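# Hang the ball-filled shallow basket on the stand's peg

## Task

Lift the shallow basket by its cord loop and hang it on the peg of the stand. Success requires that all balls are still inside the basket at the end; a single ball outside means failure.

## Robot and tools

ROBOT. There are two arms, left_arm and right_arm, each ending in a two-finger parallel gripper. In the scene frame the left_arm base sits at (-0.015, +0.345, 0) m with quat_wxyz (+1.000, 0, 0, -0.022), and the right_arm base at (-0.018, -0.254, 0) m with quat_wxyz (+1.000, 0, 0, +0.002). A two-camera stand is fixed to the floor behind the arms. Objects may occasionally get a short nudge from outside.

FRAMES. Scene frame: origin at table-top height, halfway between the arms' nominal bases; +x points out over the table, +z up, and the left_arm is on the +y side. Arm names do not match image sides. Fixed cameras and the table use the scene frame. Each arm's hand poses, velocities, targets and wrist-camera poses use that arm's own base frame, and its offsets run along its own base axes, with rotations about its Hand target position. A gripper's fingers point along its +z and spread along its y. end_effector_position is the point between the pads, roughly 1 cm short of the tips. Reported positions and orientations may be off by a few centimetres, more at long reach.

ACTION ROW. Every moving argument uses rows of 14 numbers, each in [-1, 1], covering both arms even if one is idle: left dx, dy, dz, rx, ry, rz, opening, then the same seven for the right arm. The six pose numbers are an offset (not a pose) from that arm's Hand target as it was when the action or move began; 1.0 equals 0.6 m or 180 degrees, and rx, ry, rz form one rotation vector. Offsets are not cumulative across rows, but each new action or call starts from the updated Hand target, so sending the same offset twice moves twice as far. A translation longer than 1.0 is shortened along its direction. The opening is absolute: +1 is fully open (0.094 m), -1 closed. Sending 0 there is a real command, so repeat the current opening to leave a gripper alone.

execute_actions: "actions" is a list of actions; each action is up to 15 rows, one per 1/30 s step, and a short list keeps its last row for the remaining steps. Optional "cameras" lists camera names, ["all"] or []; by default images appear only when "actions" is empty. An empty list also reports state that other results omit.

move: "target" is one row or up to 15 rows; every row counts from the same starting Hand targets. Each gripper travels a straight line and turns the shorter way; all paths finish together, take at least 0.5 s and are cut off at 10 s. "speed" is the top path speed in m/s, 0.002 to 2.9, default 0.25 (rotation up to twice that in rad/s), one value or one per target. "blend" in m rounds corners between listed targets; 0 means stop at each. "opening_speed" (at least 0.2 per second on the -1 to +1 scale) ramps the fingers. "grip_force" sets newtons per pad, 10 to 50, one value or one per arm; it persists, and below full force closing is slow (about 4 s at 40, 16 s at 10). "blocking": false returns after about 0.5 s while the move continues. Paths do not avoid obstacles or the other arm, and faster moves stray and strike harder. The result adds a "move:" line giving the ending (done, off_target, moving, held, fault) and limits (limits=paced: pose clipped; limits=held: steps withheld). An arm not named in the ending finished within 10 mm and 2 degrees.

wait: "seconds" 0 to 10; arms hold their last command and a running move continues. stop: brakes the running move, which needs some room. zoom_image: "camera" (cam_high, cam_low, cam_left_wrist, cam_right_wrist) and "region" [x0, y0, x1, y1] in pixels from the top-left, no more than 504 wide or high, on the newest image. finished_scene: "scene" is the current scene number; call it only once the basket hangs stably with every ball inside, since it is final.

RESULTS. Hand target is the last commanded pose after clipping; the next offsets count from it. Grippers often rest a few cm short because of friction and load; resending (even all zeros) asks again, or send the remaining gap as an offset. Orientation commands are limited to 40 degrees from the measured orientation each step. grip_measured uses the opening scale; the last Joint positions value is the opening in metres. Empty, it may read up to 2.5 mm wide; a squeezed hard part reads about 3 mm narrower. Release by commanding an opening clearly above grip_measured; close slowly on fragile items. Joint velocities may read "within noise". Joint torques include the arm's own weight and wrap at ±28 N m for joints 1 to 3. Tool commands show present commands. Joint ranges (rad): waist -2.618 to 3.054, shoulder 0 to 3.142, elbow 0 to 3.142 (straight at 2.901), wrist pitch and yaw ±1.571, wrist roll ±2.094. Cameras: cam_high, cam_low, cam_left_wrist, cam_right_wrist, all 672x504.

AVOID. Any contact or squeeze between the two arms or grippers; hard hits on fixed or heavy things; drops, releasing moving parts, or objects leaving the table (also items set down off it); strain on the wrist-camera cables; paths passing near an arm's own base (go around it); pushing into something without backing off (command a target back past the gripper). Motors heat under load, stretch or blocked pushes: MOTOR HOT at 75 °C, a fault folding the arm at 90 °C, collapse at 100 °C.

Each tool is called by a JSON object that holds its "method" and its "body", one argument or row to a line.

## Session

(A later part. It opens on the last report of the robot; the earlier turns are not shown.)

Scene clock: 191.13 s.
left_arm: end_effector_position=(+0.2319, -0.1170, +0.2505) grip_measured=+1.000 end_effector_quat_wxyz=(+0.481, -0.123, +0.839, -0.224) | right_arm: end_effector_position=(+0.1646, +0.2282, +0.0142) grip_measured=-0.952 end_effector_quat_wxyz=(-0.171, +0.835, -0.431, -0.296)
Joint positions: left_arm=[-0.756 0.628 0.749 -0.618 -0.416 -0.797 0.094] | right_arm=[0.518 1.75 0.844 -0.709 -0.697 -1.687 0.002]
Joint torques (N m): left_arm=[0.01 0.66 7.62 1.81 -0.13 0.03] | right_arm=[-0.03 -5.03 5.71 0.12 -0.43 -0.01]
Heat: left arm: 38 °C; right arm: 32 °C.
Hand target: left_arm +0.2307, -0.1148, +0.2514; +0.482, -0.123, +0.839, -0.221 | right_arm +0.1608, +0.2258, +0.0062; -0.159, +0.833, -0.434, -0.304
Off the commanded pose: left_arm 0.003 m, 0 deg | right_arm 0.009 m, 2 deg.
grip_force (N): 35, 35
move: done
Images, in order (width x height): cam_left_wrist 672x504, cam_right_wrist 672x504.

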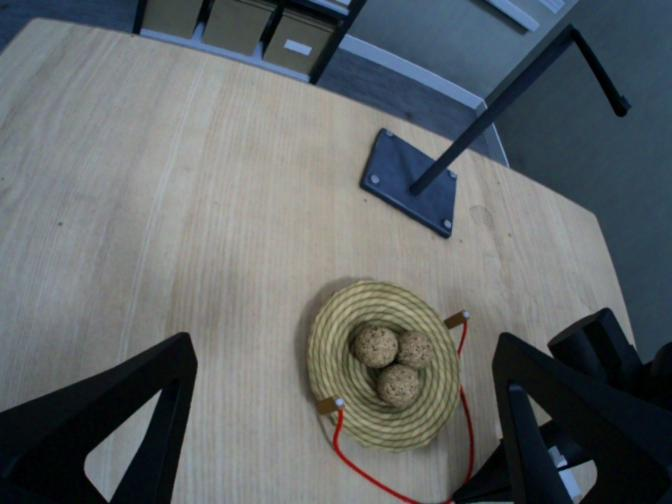

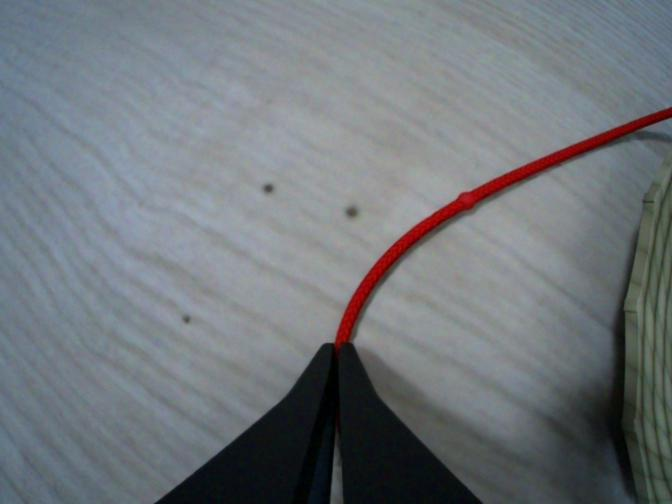

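{"method": "move", "body": {
  "target": [0,0,0,0,0,0,1, 0.05,0.028,0.1,0,0,0,-1],
  "cameras": ["all"],
  "speed": 0.06
}}

{"method": "zoom_image", "body": {
  "camera": "cam_right_wrist",
  "region": [250, 150, 672, 504]
}}

Scene clock: 196.17 s.
left_arm: end_effector_position=(+0.2319, -0.1170, +0.2505) grip_measured=+1.000 end_effector_quat_wxyz=(+0.481, -0.123, +0.839, -0.224) | right_arm: end_effector_position=(+0.1891, +0.2403, +0.0650) grip_measured=-0.954 end_effector_quat_wxyz=(-0.160, +0.835, -0.435, -0.297)
Joint positions: left_arm=[-0.756 0.628 0.749 -0.618 -0.416 -0.797 0.094] | right_arm=[0.518 1.75 1.085 -0.969 -0.686 -1.687 0.002]
Joint torques (N m): left_arm=[-0.02 0.66 7.65 1.81 -0.13 0.03] | right_arm=[-0.06 -6.57 9.17 -0.06 -0.54 -0.01]
Heat: left arm: 38 °C; right arm: 33 °C.
Hand target: left_arm +0.2307, -0.1148, +0.2514; +0.482, -0.123, +0.839, -0.221 | right_arm +0.1908, +0.2426, +0.0662; -0.159, +0.833, -0.434, -0.304
Off the commanded pose: left_arm 0.003 m, 0 deg | right_arm 0.003 m, 1 deg.
grip_force (N): 35, 35
move: done

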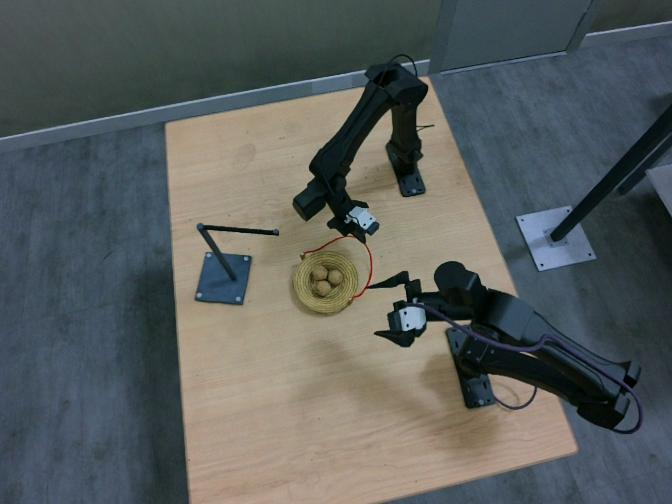

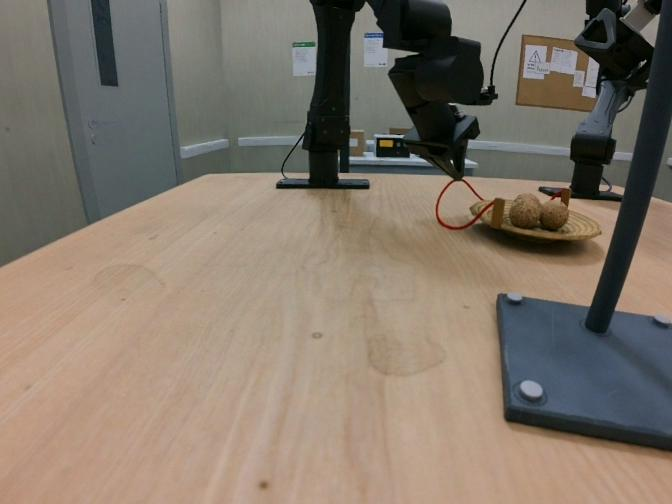

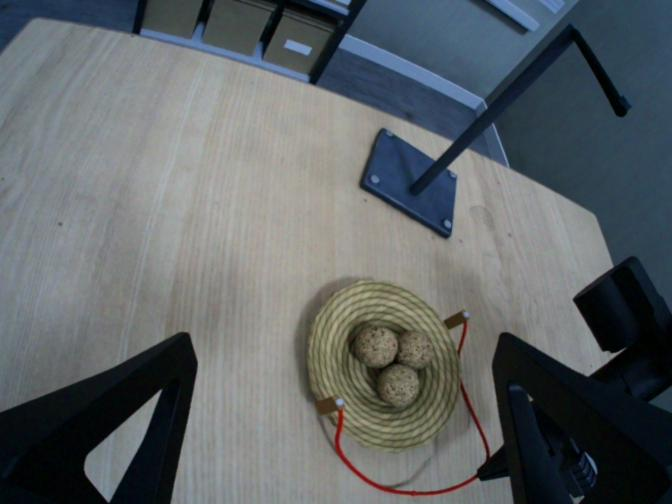

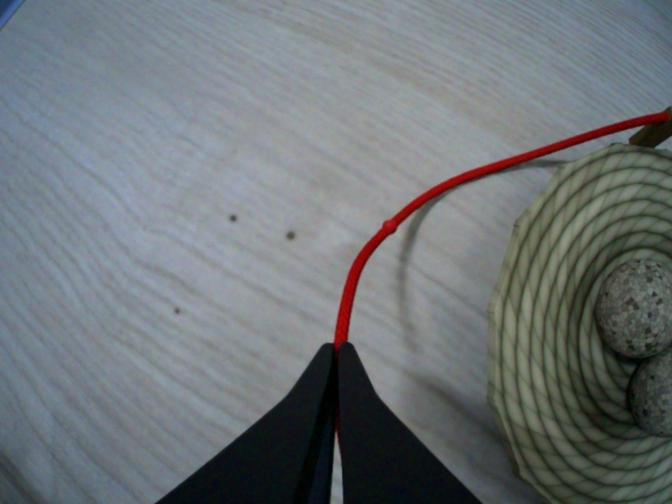

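Scaled by 1.194 from the camera's 672x504 image, which has a finer 960x720 frame.

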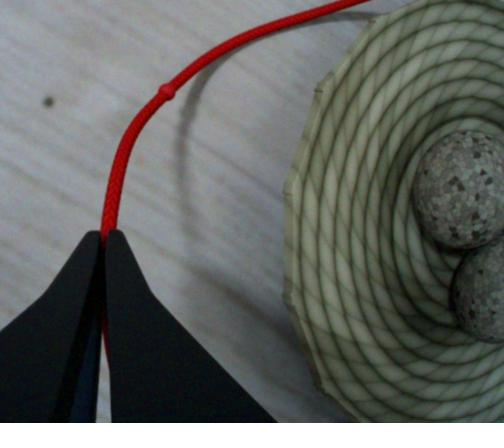

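{"method": "move", "body": {
  "target": [
    [0,0,0,0,0,0,1, 0.075,0.038,0.167,0,0,0,-1],
    [0,0,0,0,0,0,1, 0.2,0.097,0.208,0,0,0,-1]
  ],
  "cameras": ["all"],
  "speed": 0.08,
  "blend": [0.03,0]
}}

{"method": "zoom_image", "body": {
  "camera": "cam_left_wrist",
  "region": [300, 200, 672, 504]
}}

{"method": "zoom_image", "body": {
  "camera": "cam_high",
  "region": [260, 200, 420, 340]
}}

{"method": "zoom_image", "body": {
  "camera": "cam_low",
  "region": [400, 100, 640, 260]
}}

Scene clock: 203.37 s.
left_arm: end_effector_position=(+0.2319, -0.1170, +0.2505) grip_measured=+1.000 end_effector_quat_wxyz=(+0.481, -0.123, +0.839, -0.224) | right_arm: end_effector_position=(+0.3076, +0.2980, +0.1978) grip_measured=-0.954 end_effector_quat_wxyz=(-0.199, +0.834, -0.438, -0.269)
Joint positions: left_arm=[-0.756 0.628 0.749 -0.618 -0.416 -0.797 0.094] | right_arm=[0.498 2.136 2.161 -1.558 -0.682 -1.663 0.002]
Joint torques (N m): left_arm=[-0.02 0.65 7.64 1.82 -0.12 0.03] | right_arm=[-0.39 -8.75 10.1 0.09 -0.67 0.1]
Heat: left arm: 38 °C; right arm: 34 °C.
Hand target: left_arm +0.2307, -0.1148, +0.2514; +0.482, -0.123, +0.839, -0.221 | right_arm +0.3109, +0.3007, +0.1909; -0.159, +0.833, -0.434, -0.304
Off the commanded pose: left_arm 0.003 m, 0 deg | right_arm 0.008 m, 6 deg.
joint sent to its limit (right arm) — joint 4 (wrist pitch), lower limit. The joint targets are off in orientation, not in position.
grip_force (N): 35, 35
move: off_target (right_arm)

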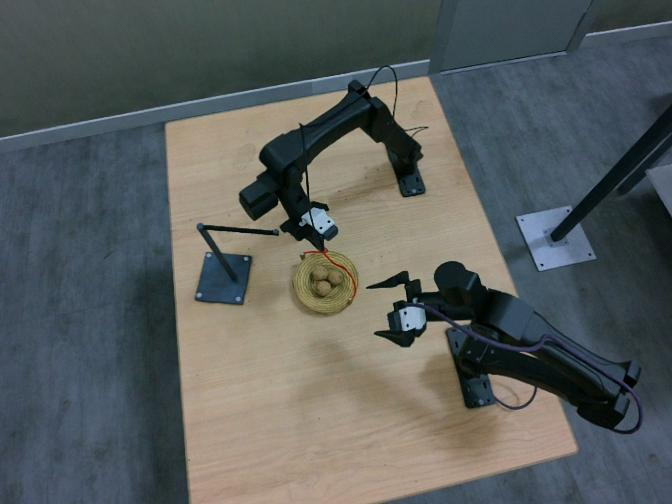

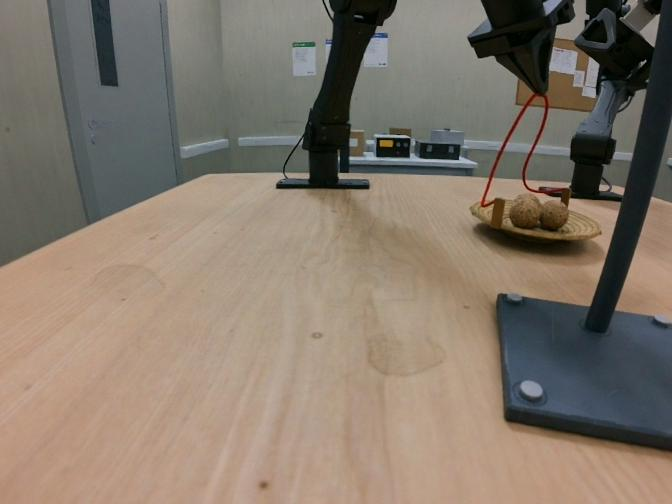

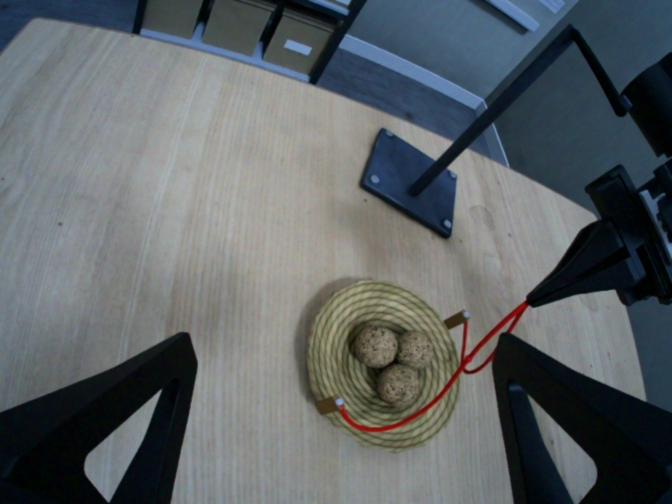

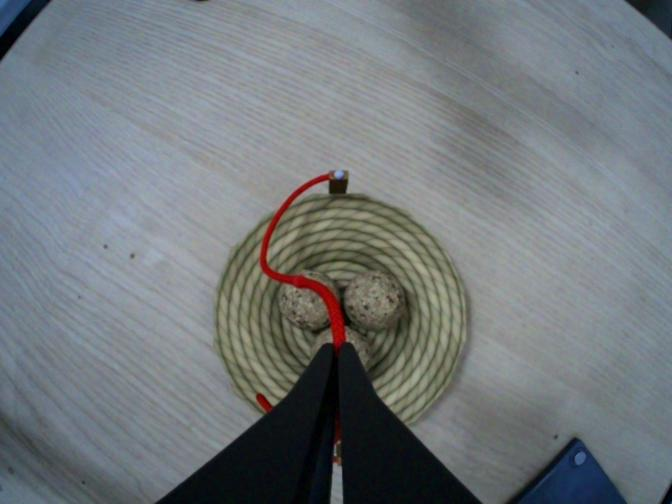

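Scaled by 1.355 from the camera's 672x504 image, which has a finer 960x720 frame.

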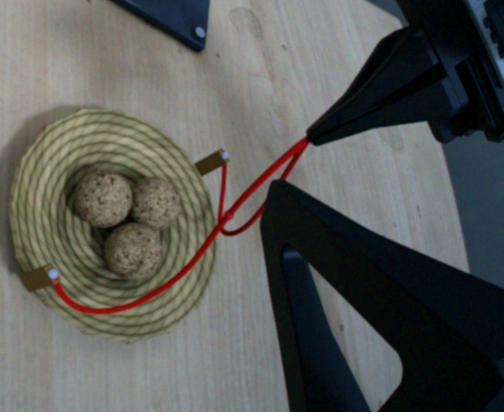

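Scaled by 3.150 from the camera's 672x504 image, which has a finer 960x720 frame.

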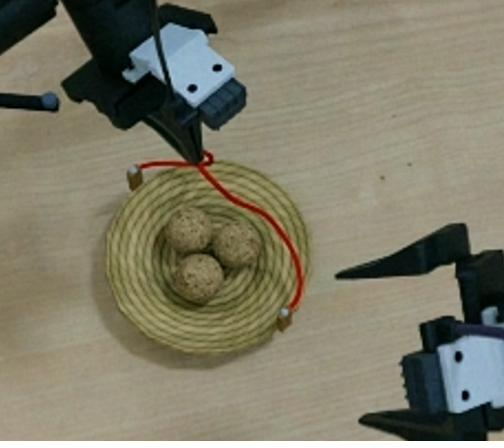

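Scaled by 2.100 from the camera's 672x504 image, which has a finer 960x720 frame.

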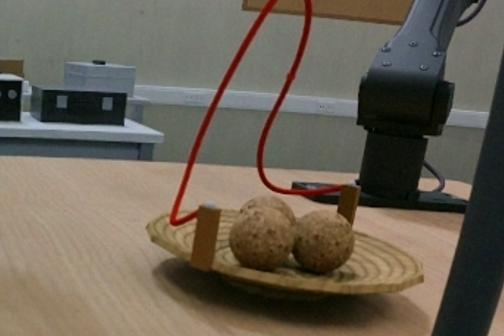

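{"method": "move", "body": {
  "target": [0,0,0,0,0,0,1, 0.0135,0.0067,0.023,0.0455,0.0319,0,-1],
  "cameras": ["all"],
  "speed": 0.04
}}

{"method": "zoom_image", "body": {
  "camera": "cam_low",
  "region": [400, 70, 640, 260]
}}

{"method": "zoom_image", "body": {
  "camera": "cam_left_wrist",
  "region": [300, 200, 672, 504]
}}

Scene clock: 213.93 s.
left_arm: end_effector_position=(+0.2319, -0.1170, +0.2505) grip_measured=+1.000 end_effector_quat_wxyz=(+0.481, -0.123, +0.839, -0.224) | right_arm: end_effector_position=(+0.3147, +0.3016, +0.2103) grip_measured=-0.954 end_effector_quat_wxyz=(-0.245, +0.799, -0.439, -0.331)
Joint positions: left_arm=[-0.756 0.628 0.749 -0.618 -0.416 -0.797 0.094] | right_arm=[0.446 2.159 2.163 -1.559 -0.85 -1.683 0.002]
Joint torques (N m): left_arm=[-0.02 0.65 7.64 1.81 -0.12 0.02] | right_arm=[-0.39 -8.92 10.11 0.06 -0.82 -0.04]
Heat: left arm: 39 °C; right arm: 34 °C.
Hand target: left_arm +0.2307, -0.1148, +0.2514; +0.482, -0.123, +0.839, -0.221 | right_arm +0.3189, +0.3048, +0.2046; -0.195, +0.804, -0.419, -0.375
Off the commanded pose: left_arm 0.003 m, 0 deg | right_arm 0.008 m, 8 deg.
joint sent to its limit (right arm) — joint 4 (wrist pitch), lower limit. The joint targets are off in orientation, not in position.
grip_force (N): 35, 35
move: off_target (right_arm)

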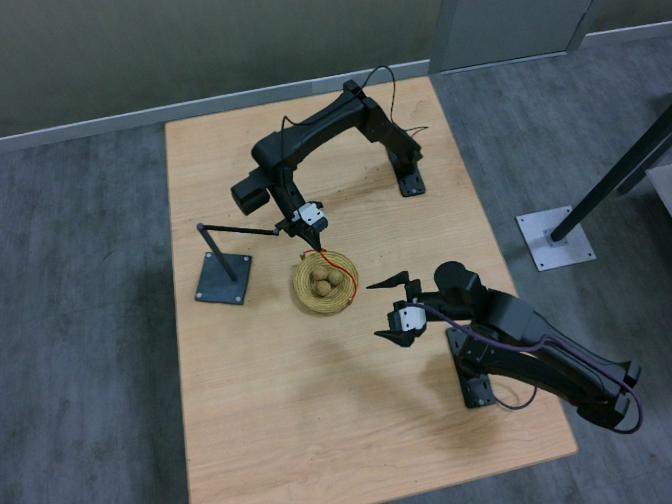

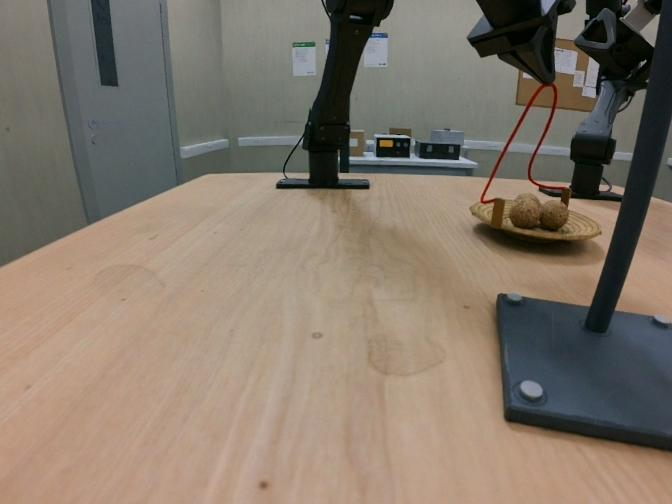

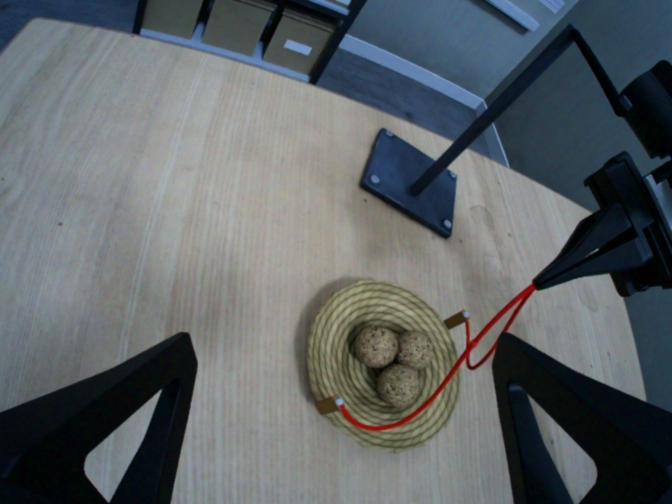

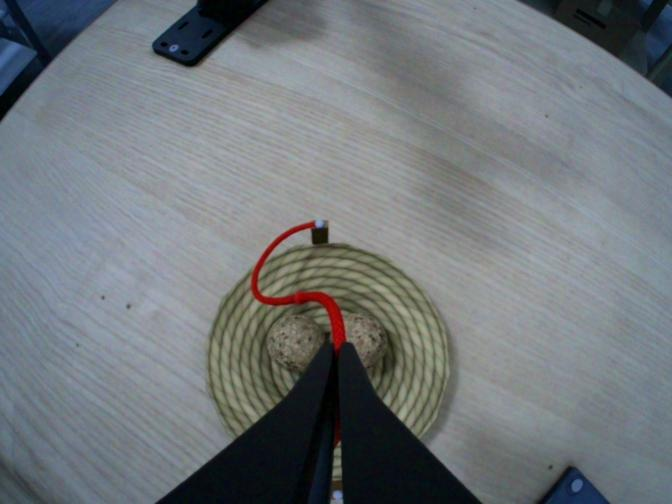

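Scaled by 2.100 from the camera's 672x504 image, which has a finer 960x720 frame.

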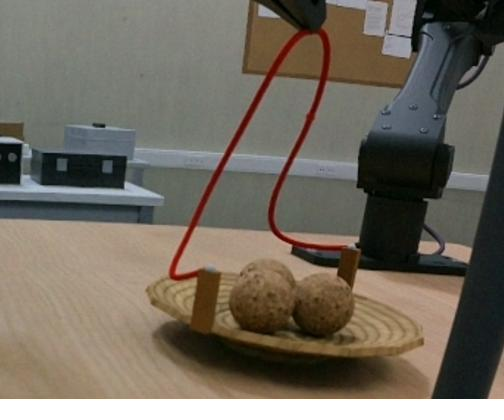

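Scaled by 1.355 from the camera's 672x504 image, which has a finer 960x720 frame.

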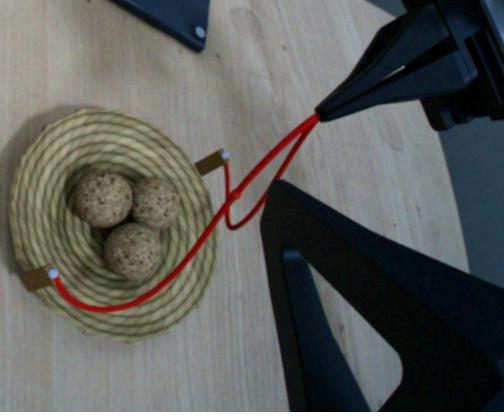

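{"method": "move", "body": {
  "target": [0,0,0,0,0,0,1, -0.008,0.034,0.025,0.055,0.038,0,-1],
  "cameras": ["all"],
  "speed": 0.04
}}

{"method": "zoom_image", "body": {
  "camera": "cam_low",
  "region": [400, 70, 640, 260]
}}

{"method": "zoom_image", "body": {
  "camera": "cam_left_wrist",
  "region": [300, 200, 672, 504]
}}

Scene clock: 256.83 s.
left_arm: end_effector_position=(+0.2319, -0.1170, +0.2505) grip_measured=+1.000 end_effector_quat_wxyz=(+0.481, -0.123, +0.839, -0.224) | right_arm: end_effector_position=(+0.3094, +0.3220, +0.2257) grip_measured=-0.954 end_effector_quat_wxyz=(-0.287, +0.755, -0.421, -0.414)
Joint positions: left_arm=[-0.756 0.628 0.749 -0.618 -0.416 -0.797 0.094] | right_arm=[0.444 2.196 2.163 -1.56 -1.055 -1.693 0.002]
Joint torques (N m): left_arm=[-0.02 0.65 7.64 1.81 -0.13 0.03] | right_arm=[-0.29 -9.16 9.85 0.01 -0.91 -0.05]
Motor temperatures (°C): left_arm=[25 26 38 39 26 22 24] | right_arm=[25 33 39 31 29 26 27]
Heat: left arm: 39 °C; right arm: 39 °C.
Hand target: left_arm +0.2307, -0.1148, +0.2514; +0.482, -0.123, +0.839, -0.221 | right_arm +0.3141, +0.3252, +0.2196; -0.239, +0.760, -0.396, -0.457
Off the commanded pose: left_arm 0.003 m, 0 deg | right_arm 0.008 m, 8 deg.
joint sent to its limit (right arm) — joint 4 (wrist pitch), lower limit. The joint targets are off in orientation, not in position.
grip_force (N): 35, 35
move: off_target (right_arm)

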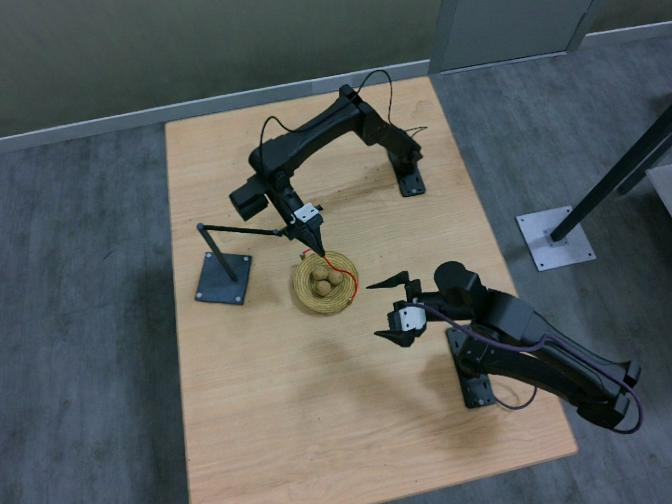

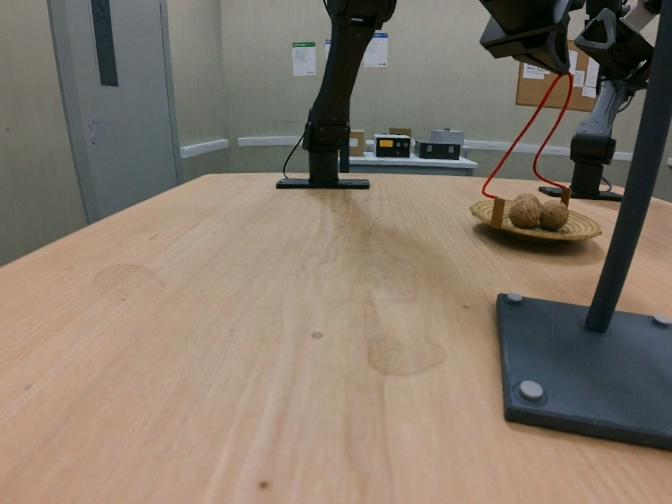

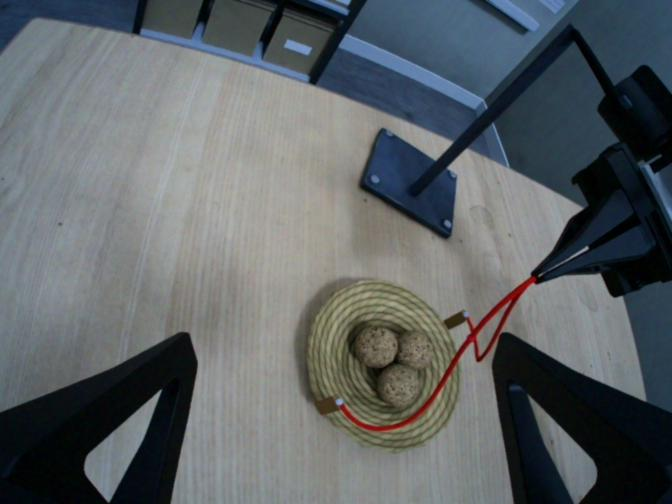

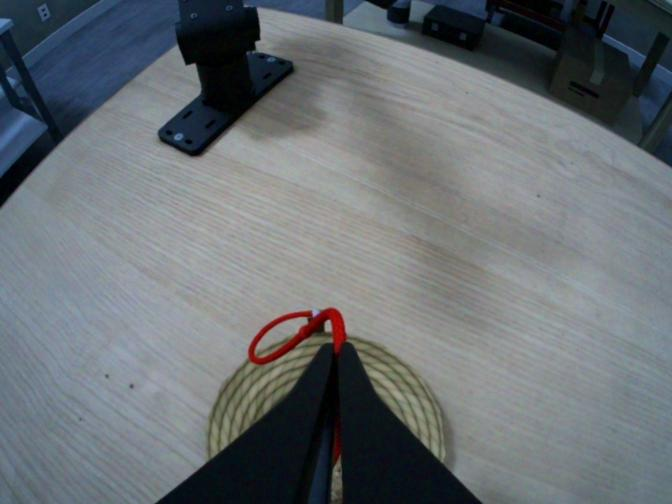

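Scaled by 2.100 from the camera's 672x504 image, which has a finer 960x720 frame.

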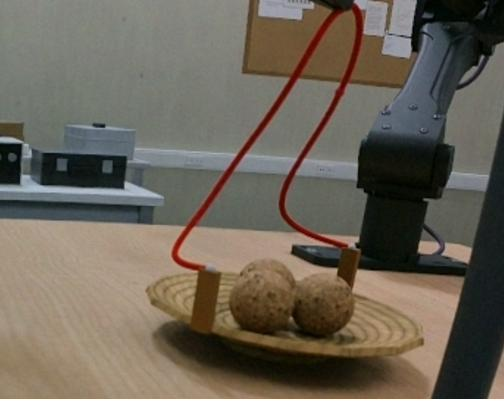

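Scaled by 1.355 from the camera's 672x504 image, which has a finer 960x720 frame.

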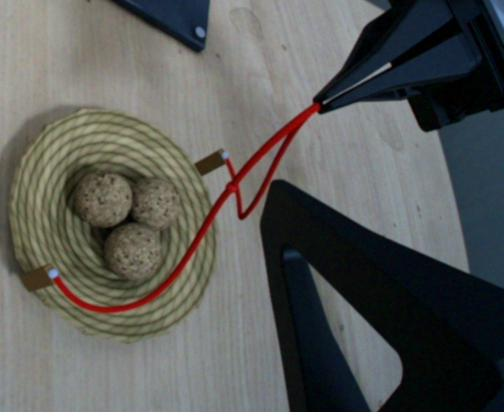

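{"method": "move", "body": {
  "target": [0,0,0,0,0,0,1, -0.003,0.003,0.05,0.04,0.028,0,-1],
  "cameras": ["all"],
  "speed": 0.03
}}

{"method": "zoom_image", "body": {
  "camera": "cam_low",
  "region": [400, 50, 640, 260]
}}

{"method": "zoom_image", "body": {
  "camera": "cam_left_wrist",
  "region": [300, 200, 672, 504]
}}

Scene clock: 263.03 s.
left_arm: end_effector_position=(+0.2319, -0.1170, +0.2505) grip_measured=+1.000 end_effector_quat_wxyz=(+0.481, -0.123, +0.839, -0.224) | right_arm: end_effector_position=(+0.3108, +0.3272, +0.2505) grip_measured=-0.954 end_effector_quat_wxyz=(-0.328, +0.714, -0.410, -0.463)
Joint positions: left_arm=[-0.756 0.628 0.749 -0.618 -0.416 -0.797 0.094] | right_arm=[0.426 2.196 2.163 -1.56 -1.207 -1.689 0.002]
Joint torques (N m): left_arm=[-0.01 0.66 7.62 1.81 -0.12 0.03] | right_arm=[-0.43 -11.26 7.56 0.02 -0.95 0.07]
Heat: left arm: 39 °C; right arm: 39 °C.
Hand target: left_arm +0.2307, -0.1148, +0.2514; +0.482, -0.123, +0.839, -0.221 | right_arm +0.3123, +0.3270, +0.2496; -0.268, +0.723, -0.376, -0.514
Off the commanded pose: left_arm 0.003 m, 0 deg | right_arm 0.002 m, 10 deg.
joint sent to its limit (right arm) — joint 4 (wrist pitch), lower limit. The joint targets are off in orientation, not in position.
grip_force (N): 35, 35
move: off_target (right_arm)

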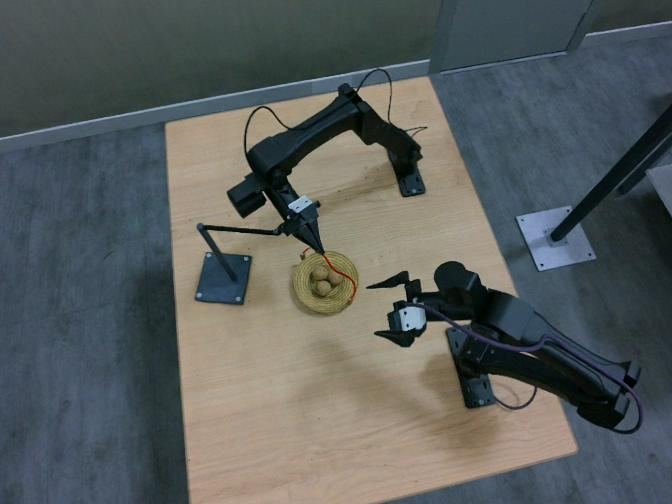

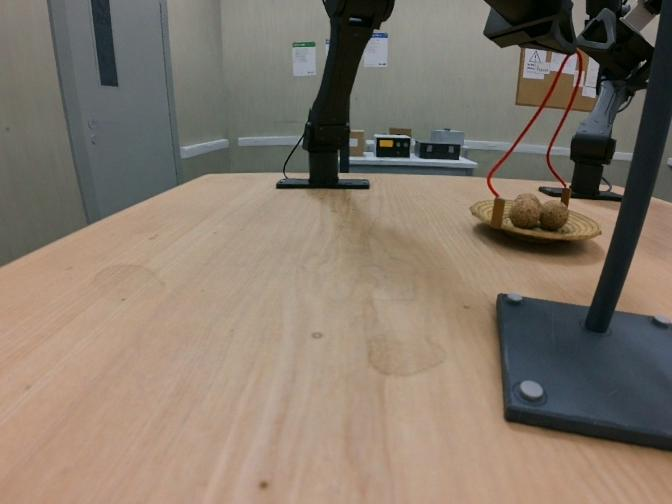

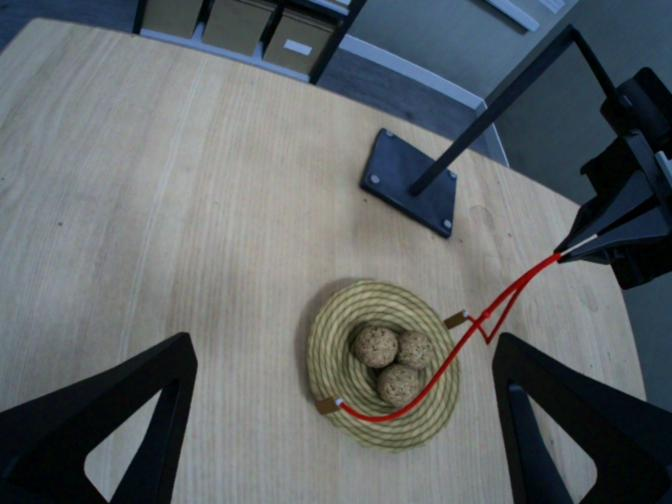

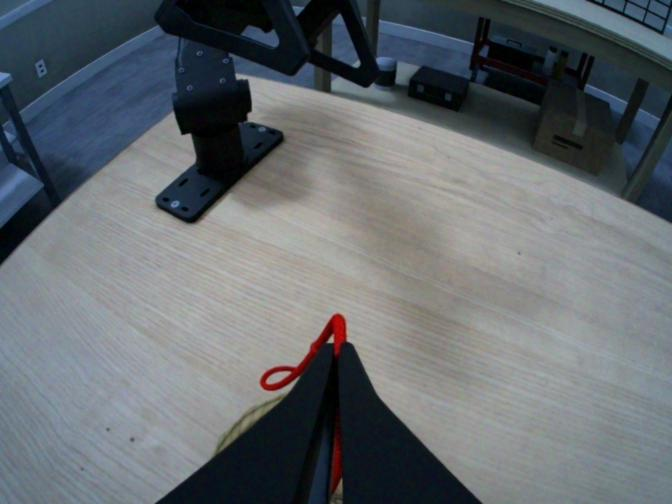

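Scaled by 2.100 from the camera's 672x504 image, which has a finer 960x720 frame.

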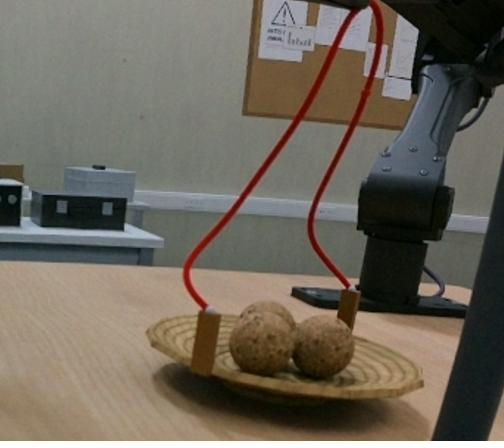

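Scaled by 1.355 from the camera's 672x504 image, which has a finer 960x720 frame.

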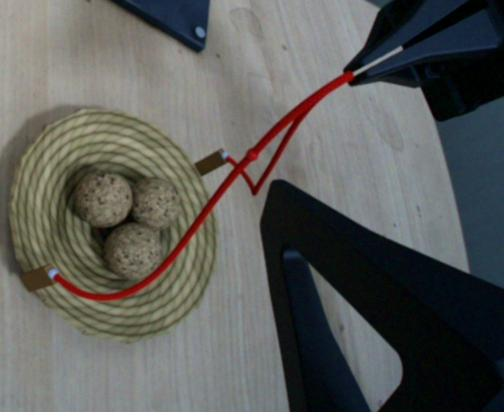

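{"method": "move", "body": {
  "target": [0,0,0,0,0,0,1, -0.006,-0.006,0.028,0.03,0.02,0,-1],
  "cameras": ["cam_high","cam_low","cam_left_wrist"],
  "speed": 0.03
}}

{"method": "zoom_image", "body": {
  "camera": "cam_low",
  "region": [400, 50, 640, 260]
}}

{"method": "zoom_image", "body": {
  "camera": "cam_left_wrist",
  "region": [300, 200, 672, 504]
}}

Scene clock: 269.53 s.
left_arm: end_effector_position=(+0.2319, -0.1170, +0.2505) grip_measured=+1.000 end_effector_quat_wxyz=(+0.481, -0.123, +0.839, -0.224) | right_arm: end_effector_position=(+0.3117, +0.3264, +0.2595) grip_measured=-0.954 end_effector_quat_wxyz=(-0.345, +0.677, -0.411, -0.504)
Joint positions: left_arm=[-0.756 0.628 0.749 -0.618 -0.416 -0.797 0.094] | right_arm=[0.409 2.196 2.126 -1.561 -1.313 -1.688 0.002]
Joint torques (N m): left_arm=[-0.03 0.66 7.64 1.81 -0.12 0.02] | right_arm=[-0.44 -13.91 5.72 -0.03 -0.95 -0.06]
Heat: left arm: 39 °C; right arm: 38 °C.
Hand target: left_arm +0.2307, -0.1148, +0.2514; +0.482, -0.123, +0.839, -0.221 | right_arm +0.3087, +0.3234, +0.2664; -0.290, +0.693, -0.360, -0.554
Off the commanded pose: left_arm 0.003 m, 0 deg | right_arm 0.008 m, 10 deg.
joint sent to its limit (right arm) — joint 4 (wrist pitch), lower limit. The joint targets are off in orientation, not in position.
grip_force (N): 35, 35
move: off_target (right_arm)
Images, in order (width x height): cam_high 672x504, cam_low 672x504, cam_left_wrist 672x504.

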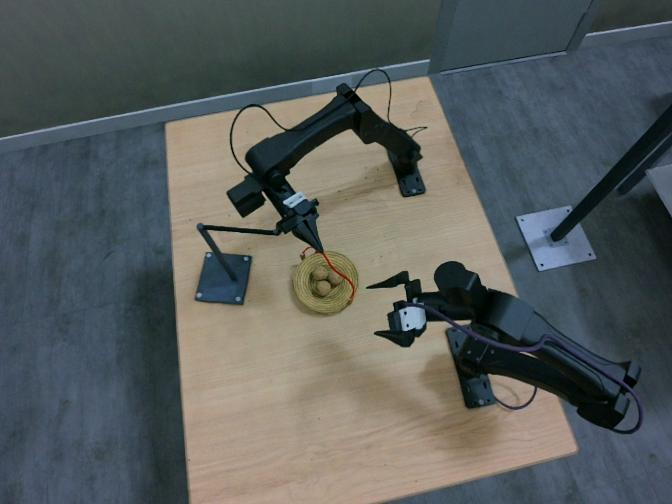

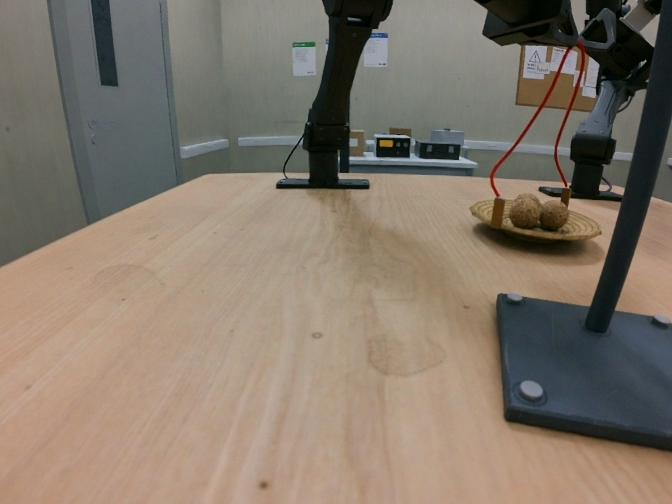

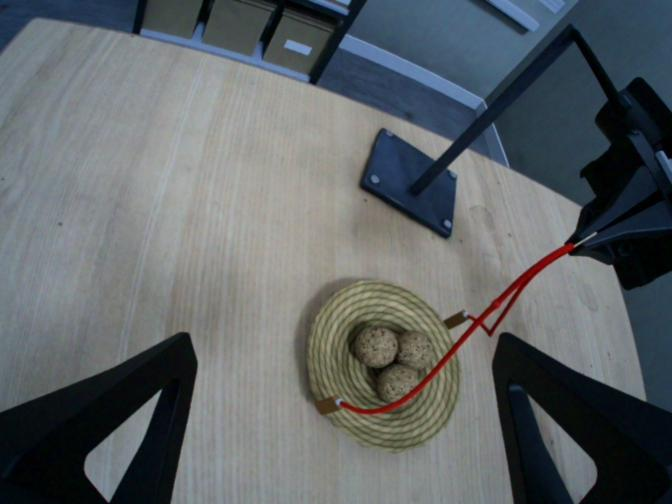

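Scaled by 2.100 from the camera's 672x504 image, which has a finer 960x720 frame.

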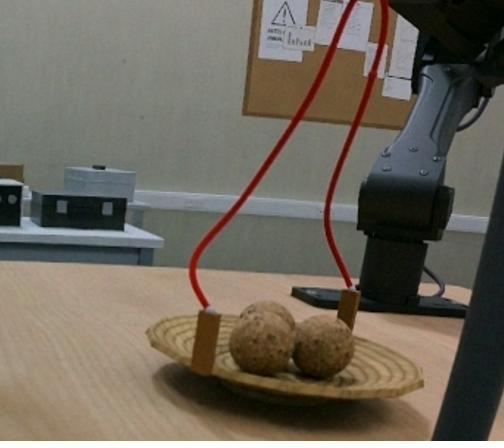

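Scaled by 1.355 from the camera's 672x504 image, which has a finer 960x720 frame.

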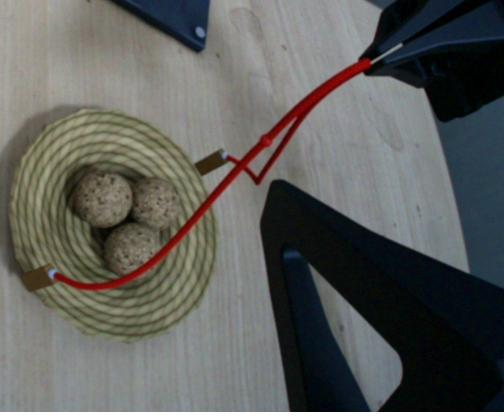

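{"method": "move", "body": {
  "target": [0,0,0,0,0,0,1, -0.002,-0.002,0.025,-0.0125,-0.005,-0.072,-1],
  "cameras": ["cam_high","cam_low","cam_left_wrist"],
  "speed": 0.03
}}

{"method": "zoom_image", "body": {
  "camera": "cam_low",
  "region": [400, 50, 640, 260]
}}

{"method": "zoom_image", "body": {
  "camera": "cam_left_wrist",
  "region": [300, 200, 672, 504]
}}

Scene clock: 277.73 s.
left_arm: end_effector_position=(+0.2319, -0.1170, +0.2505) grip_measured=+1.000 end_effector_quat_wxyz=(+0.481, -0.123, +0.839, -0.224) | right_arm: end_effector_position=(+0.3132, +0.3263, +0.2671) grip_measured=-0.954 end_effector_quat_wxyz=(-0.327, +0.657, -0.451, -0.508)
Joint positions: left_arm=[-0.756 0.628 0.749 -0.618 -0.416 -0.797 0.094] | right_arm=[0.409 2.151 2.095 -1.475 -1.298 -1.498 0.002]
Joint torques (N m): left_arm=[-0.01 0.66 7.65 1.81 -0.13 0.03] | right_arm=[-0.35 -16.17 5.85 0.29 -0.75 0.06]
Heat: left arm: 39 °C; right arm: 37 °C.
Hand target: left_arm +0.2307, -0.1148, +0.2514; +0.482, -0.123, +0.839, -0.221 | right_arm +0.3075, +0.3222, +0.2815; -0.340, +0.658, -0.444, -0.505
Off the commanded pose: left_arm 0.003 m, 0 deg | right_arm 0.016 m, 2 deg.
grip_force (N): 35, 35
move: off_target (right_arm)
Images, in order (width x height): cam_high 672x504, cam_low 672x504, cam_left_wrist 672x504.

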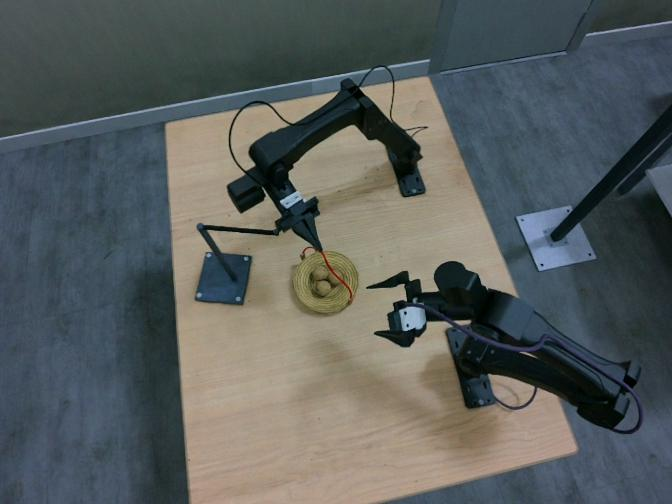

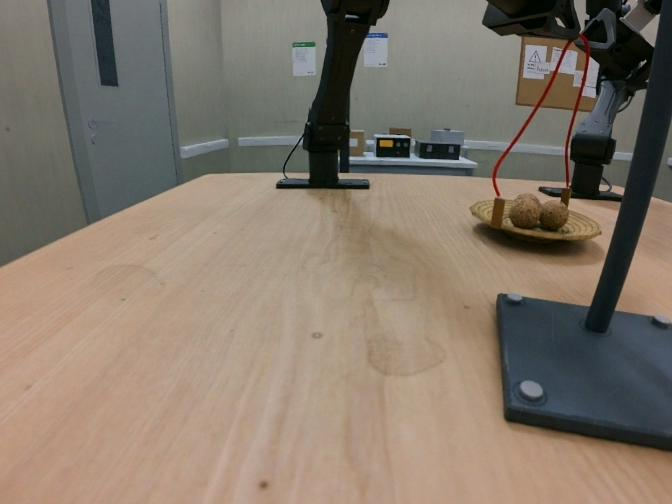

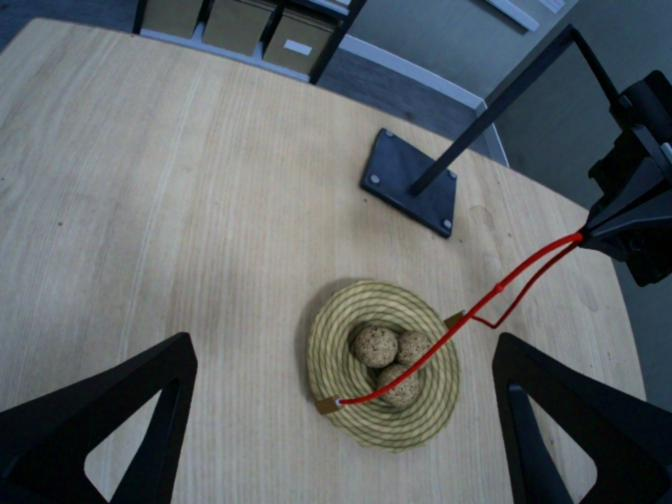

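Scaled by 2.100 from the camera's 672x504 image, which has a finer 960x720 frame.

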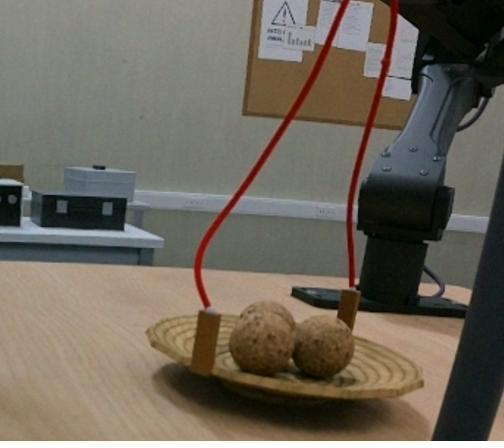

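Scaled by 1.355 from the camera's 672x504 image, which has a finer 960x720 frame.

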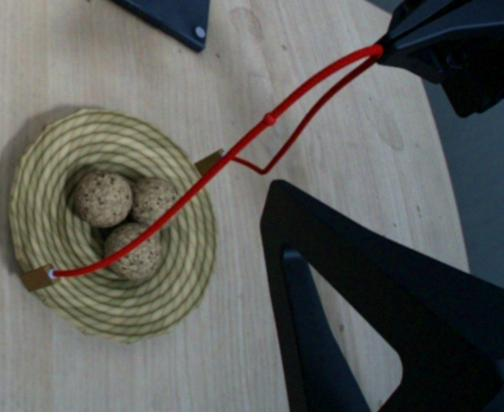

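{"method": "move", "body": {
  "target": [0,0,0,0,0,0,1, -0.003,0.0,0.03,0,0,0,-1],
  "cameras": ["cam_high","cam_low","cam_left_wrist"],
  "speed": 0.03
}}

{"method": "zoom_image", "body": {
  "camera": "cam_low",
  "region": [400, 20, 640, 260]
}}

{"method": "zoom_image", "body": {
  "camera": "cam_left_wrist",
  "region": [300, 200, 672, 504]
}}

Scene clock: 281.37 s.
left_arm: end_effector_position=(+0.2319, -0.1170, +0.2505) grip_measured=+1.000 end_effector_quat_wxyz=(+0.481, -0.123, +0.839, -0.224) | right_arm: end_effector_position=(+0.3112, +0.3253, +0.2745) grip_measured=-0.954 end_effector_quat_wxyz=(-0.320, +0.652, -0.458, -0.512)
Joint positions: left_arm=[-0.756 0.628 0.749 -0.618 -0.416 -0.797 0.094] | right_arm=[0.409 2.151 2.126 -1.512 -1.296 -1.481 0.002]
Joint torques (N m): left_arm=[-0.02 0.66 7.64 1.81 -0.12 0.02] | right_arm=[-0.18 -15.79 10.25 0.08 -0.76 0.05]
Heat: left arm: 39 °C; right arm: 37 °C.
Hand target: left_arm +0.2307, -0.1148, +0.2514; +0.482, -0.123, +0.839, -0.221 | right_arm +0.3057, +0.3222, +0.2994; -0.340, +0.658, -0.444, -0.505
Off the commanded pose: left_arm 0.003 m, 0 deg | right_arm 0.026 m, 3 deg.
grip_force (N): 35, 35
move: off_target (right_arm)
Images, in order (width x height): cam_high 672x504, cam_low 672x504, cam_left_wrist 672x504.

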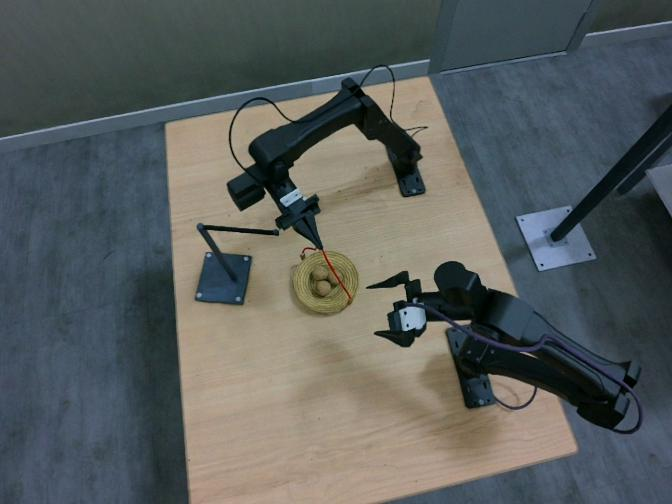

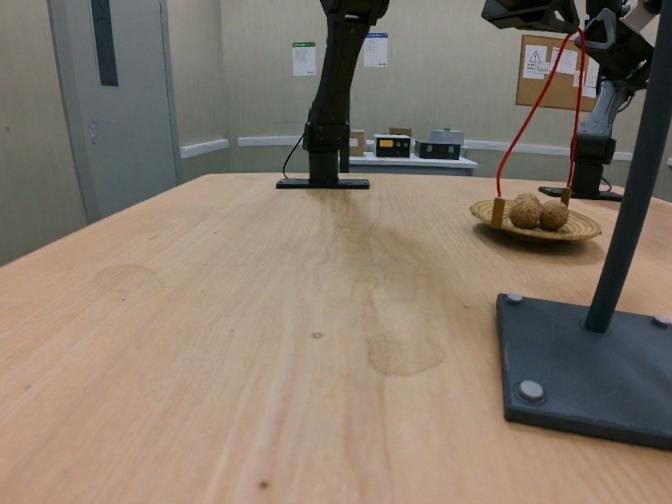

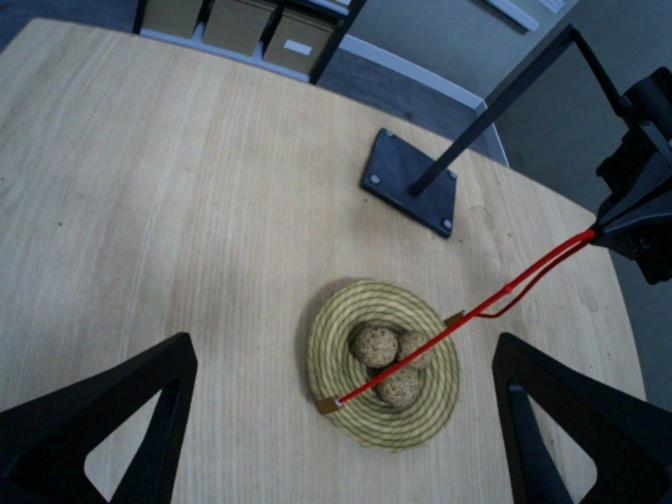

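Scaled by 2.100 from the camera's 672x504 image, which has a finer 960x720 frame.

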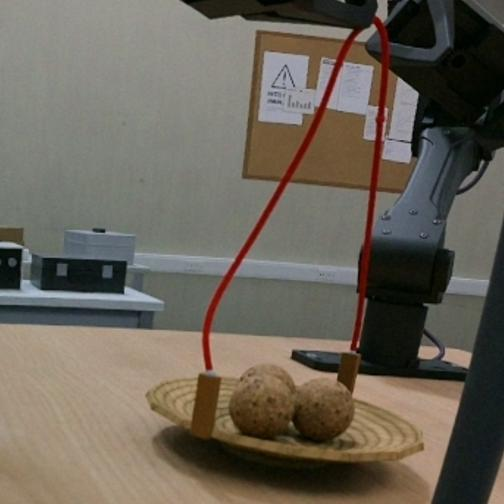

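Scaled by 1.355 from the camera's 672x504 image, which has a finer 960x720 frame.

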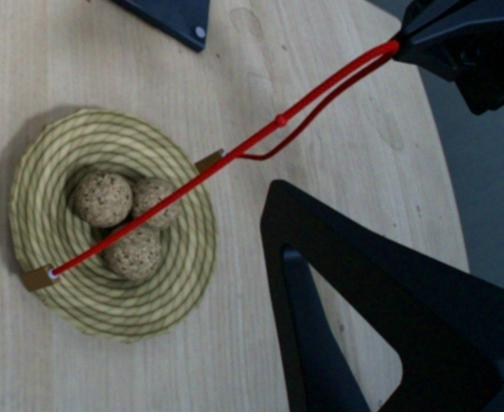

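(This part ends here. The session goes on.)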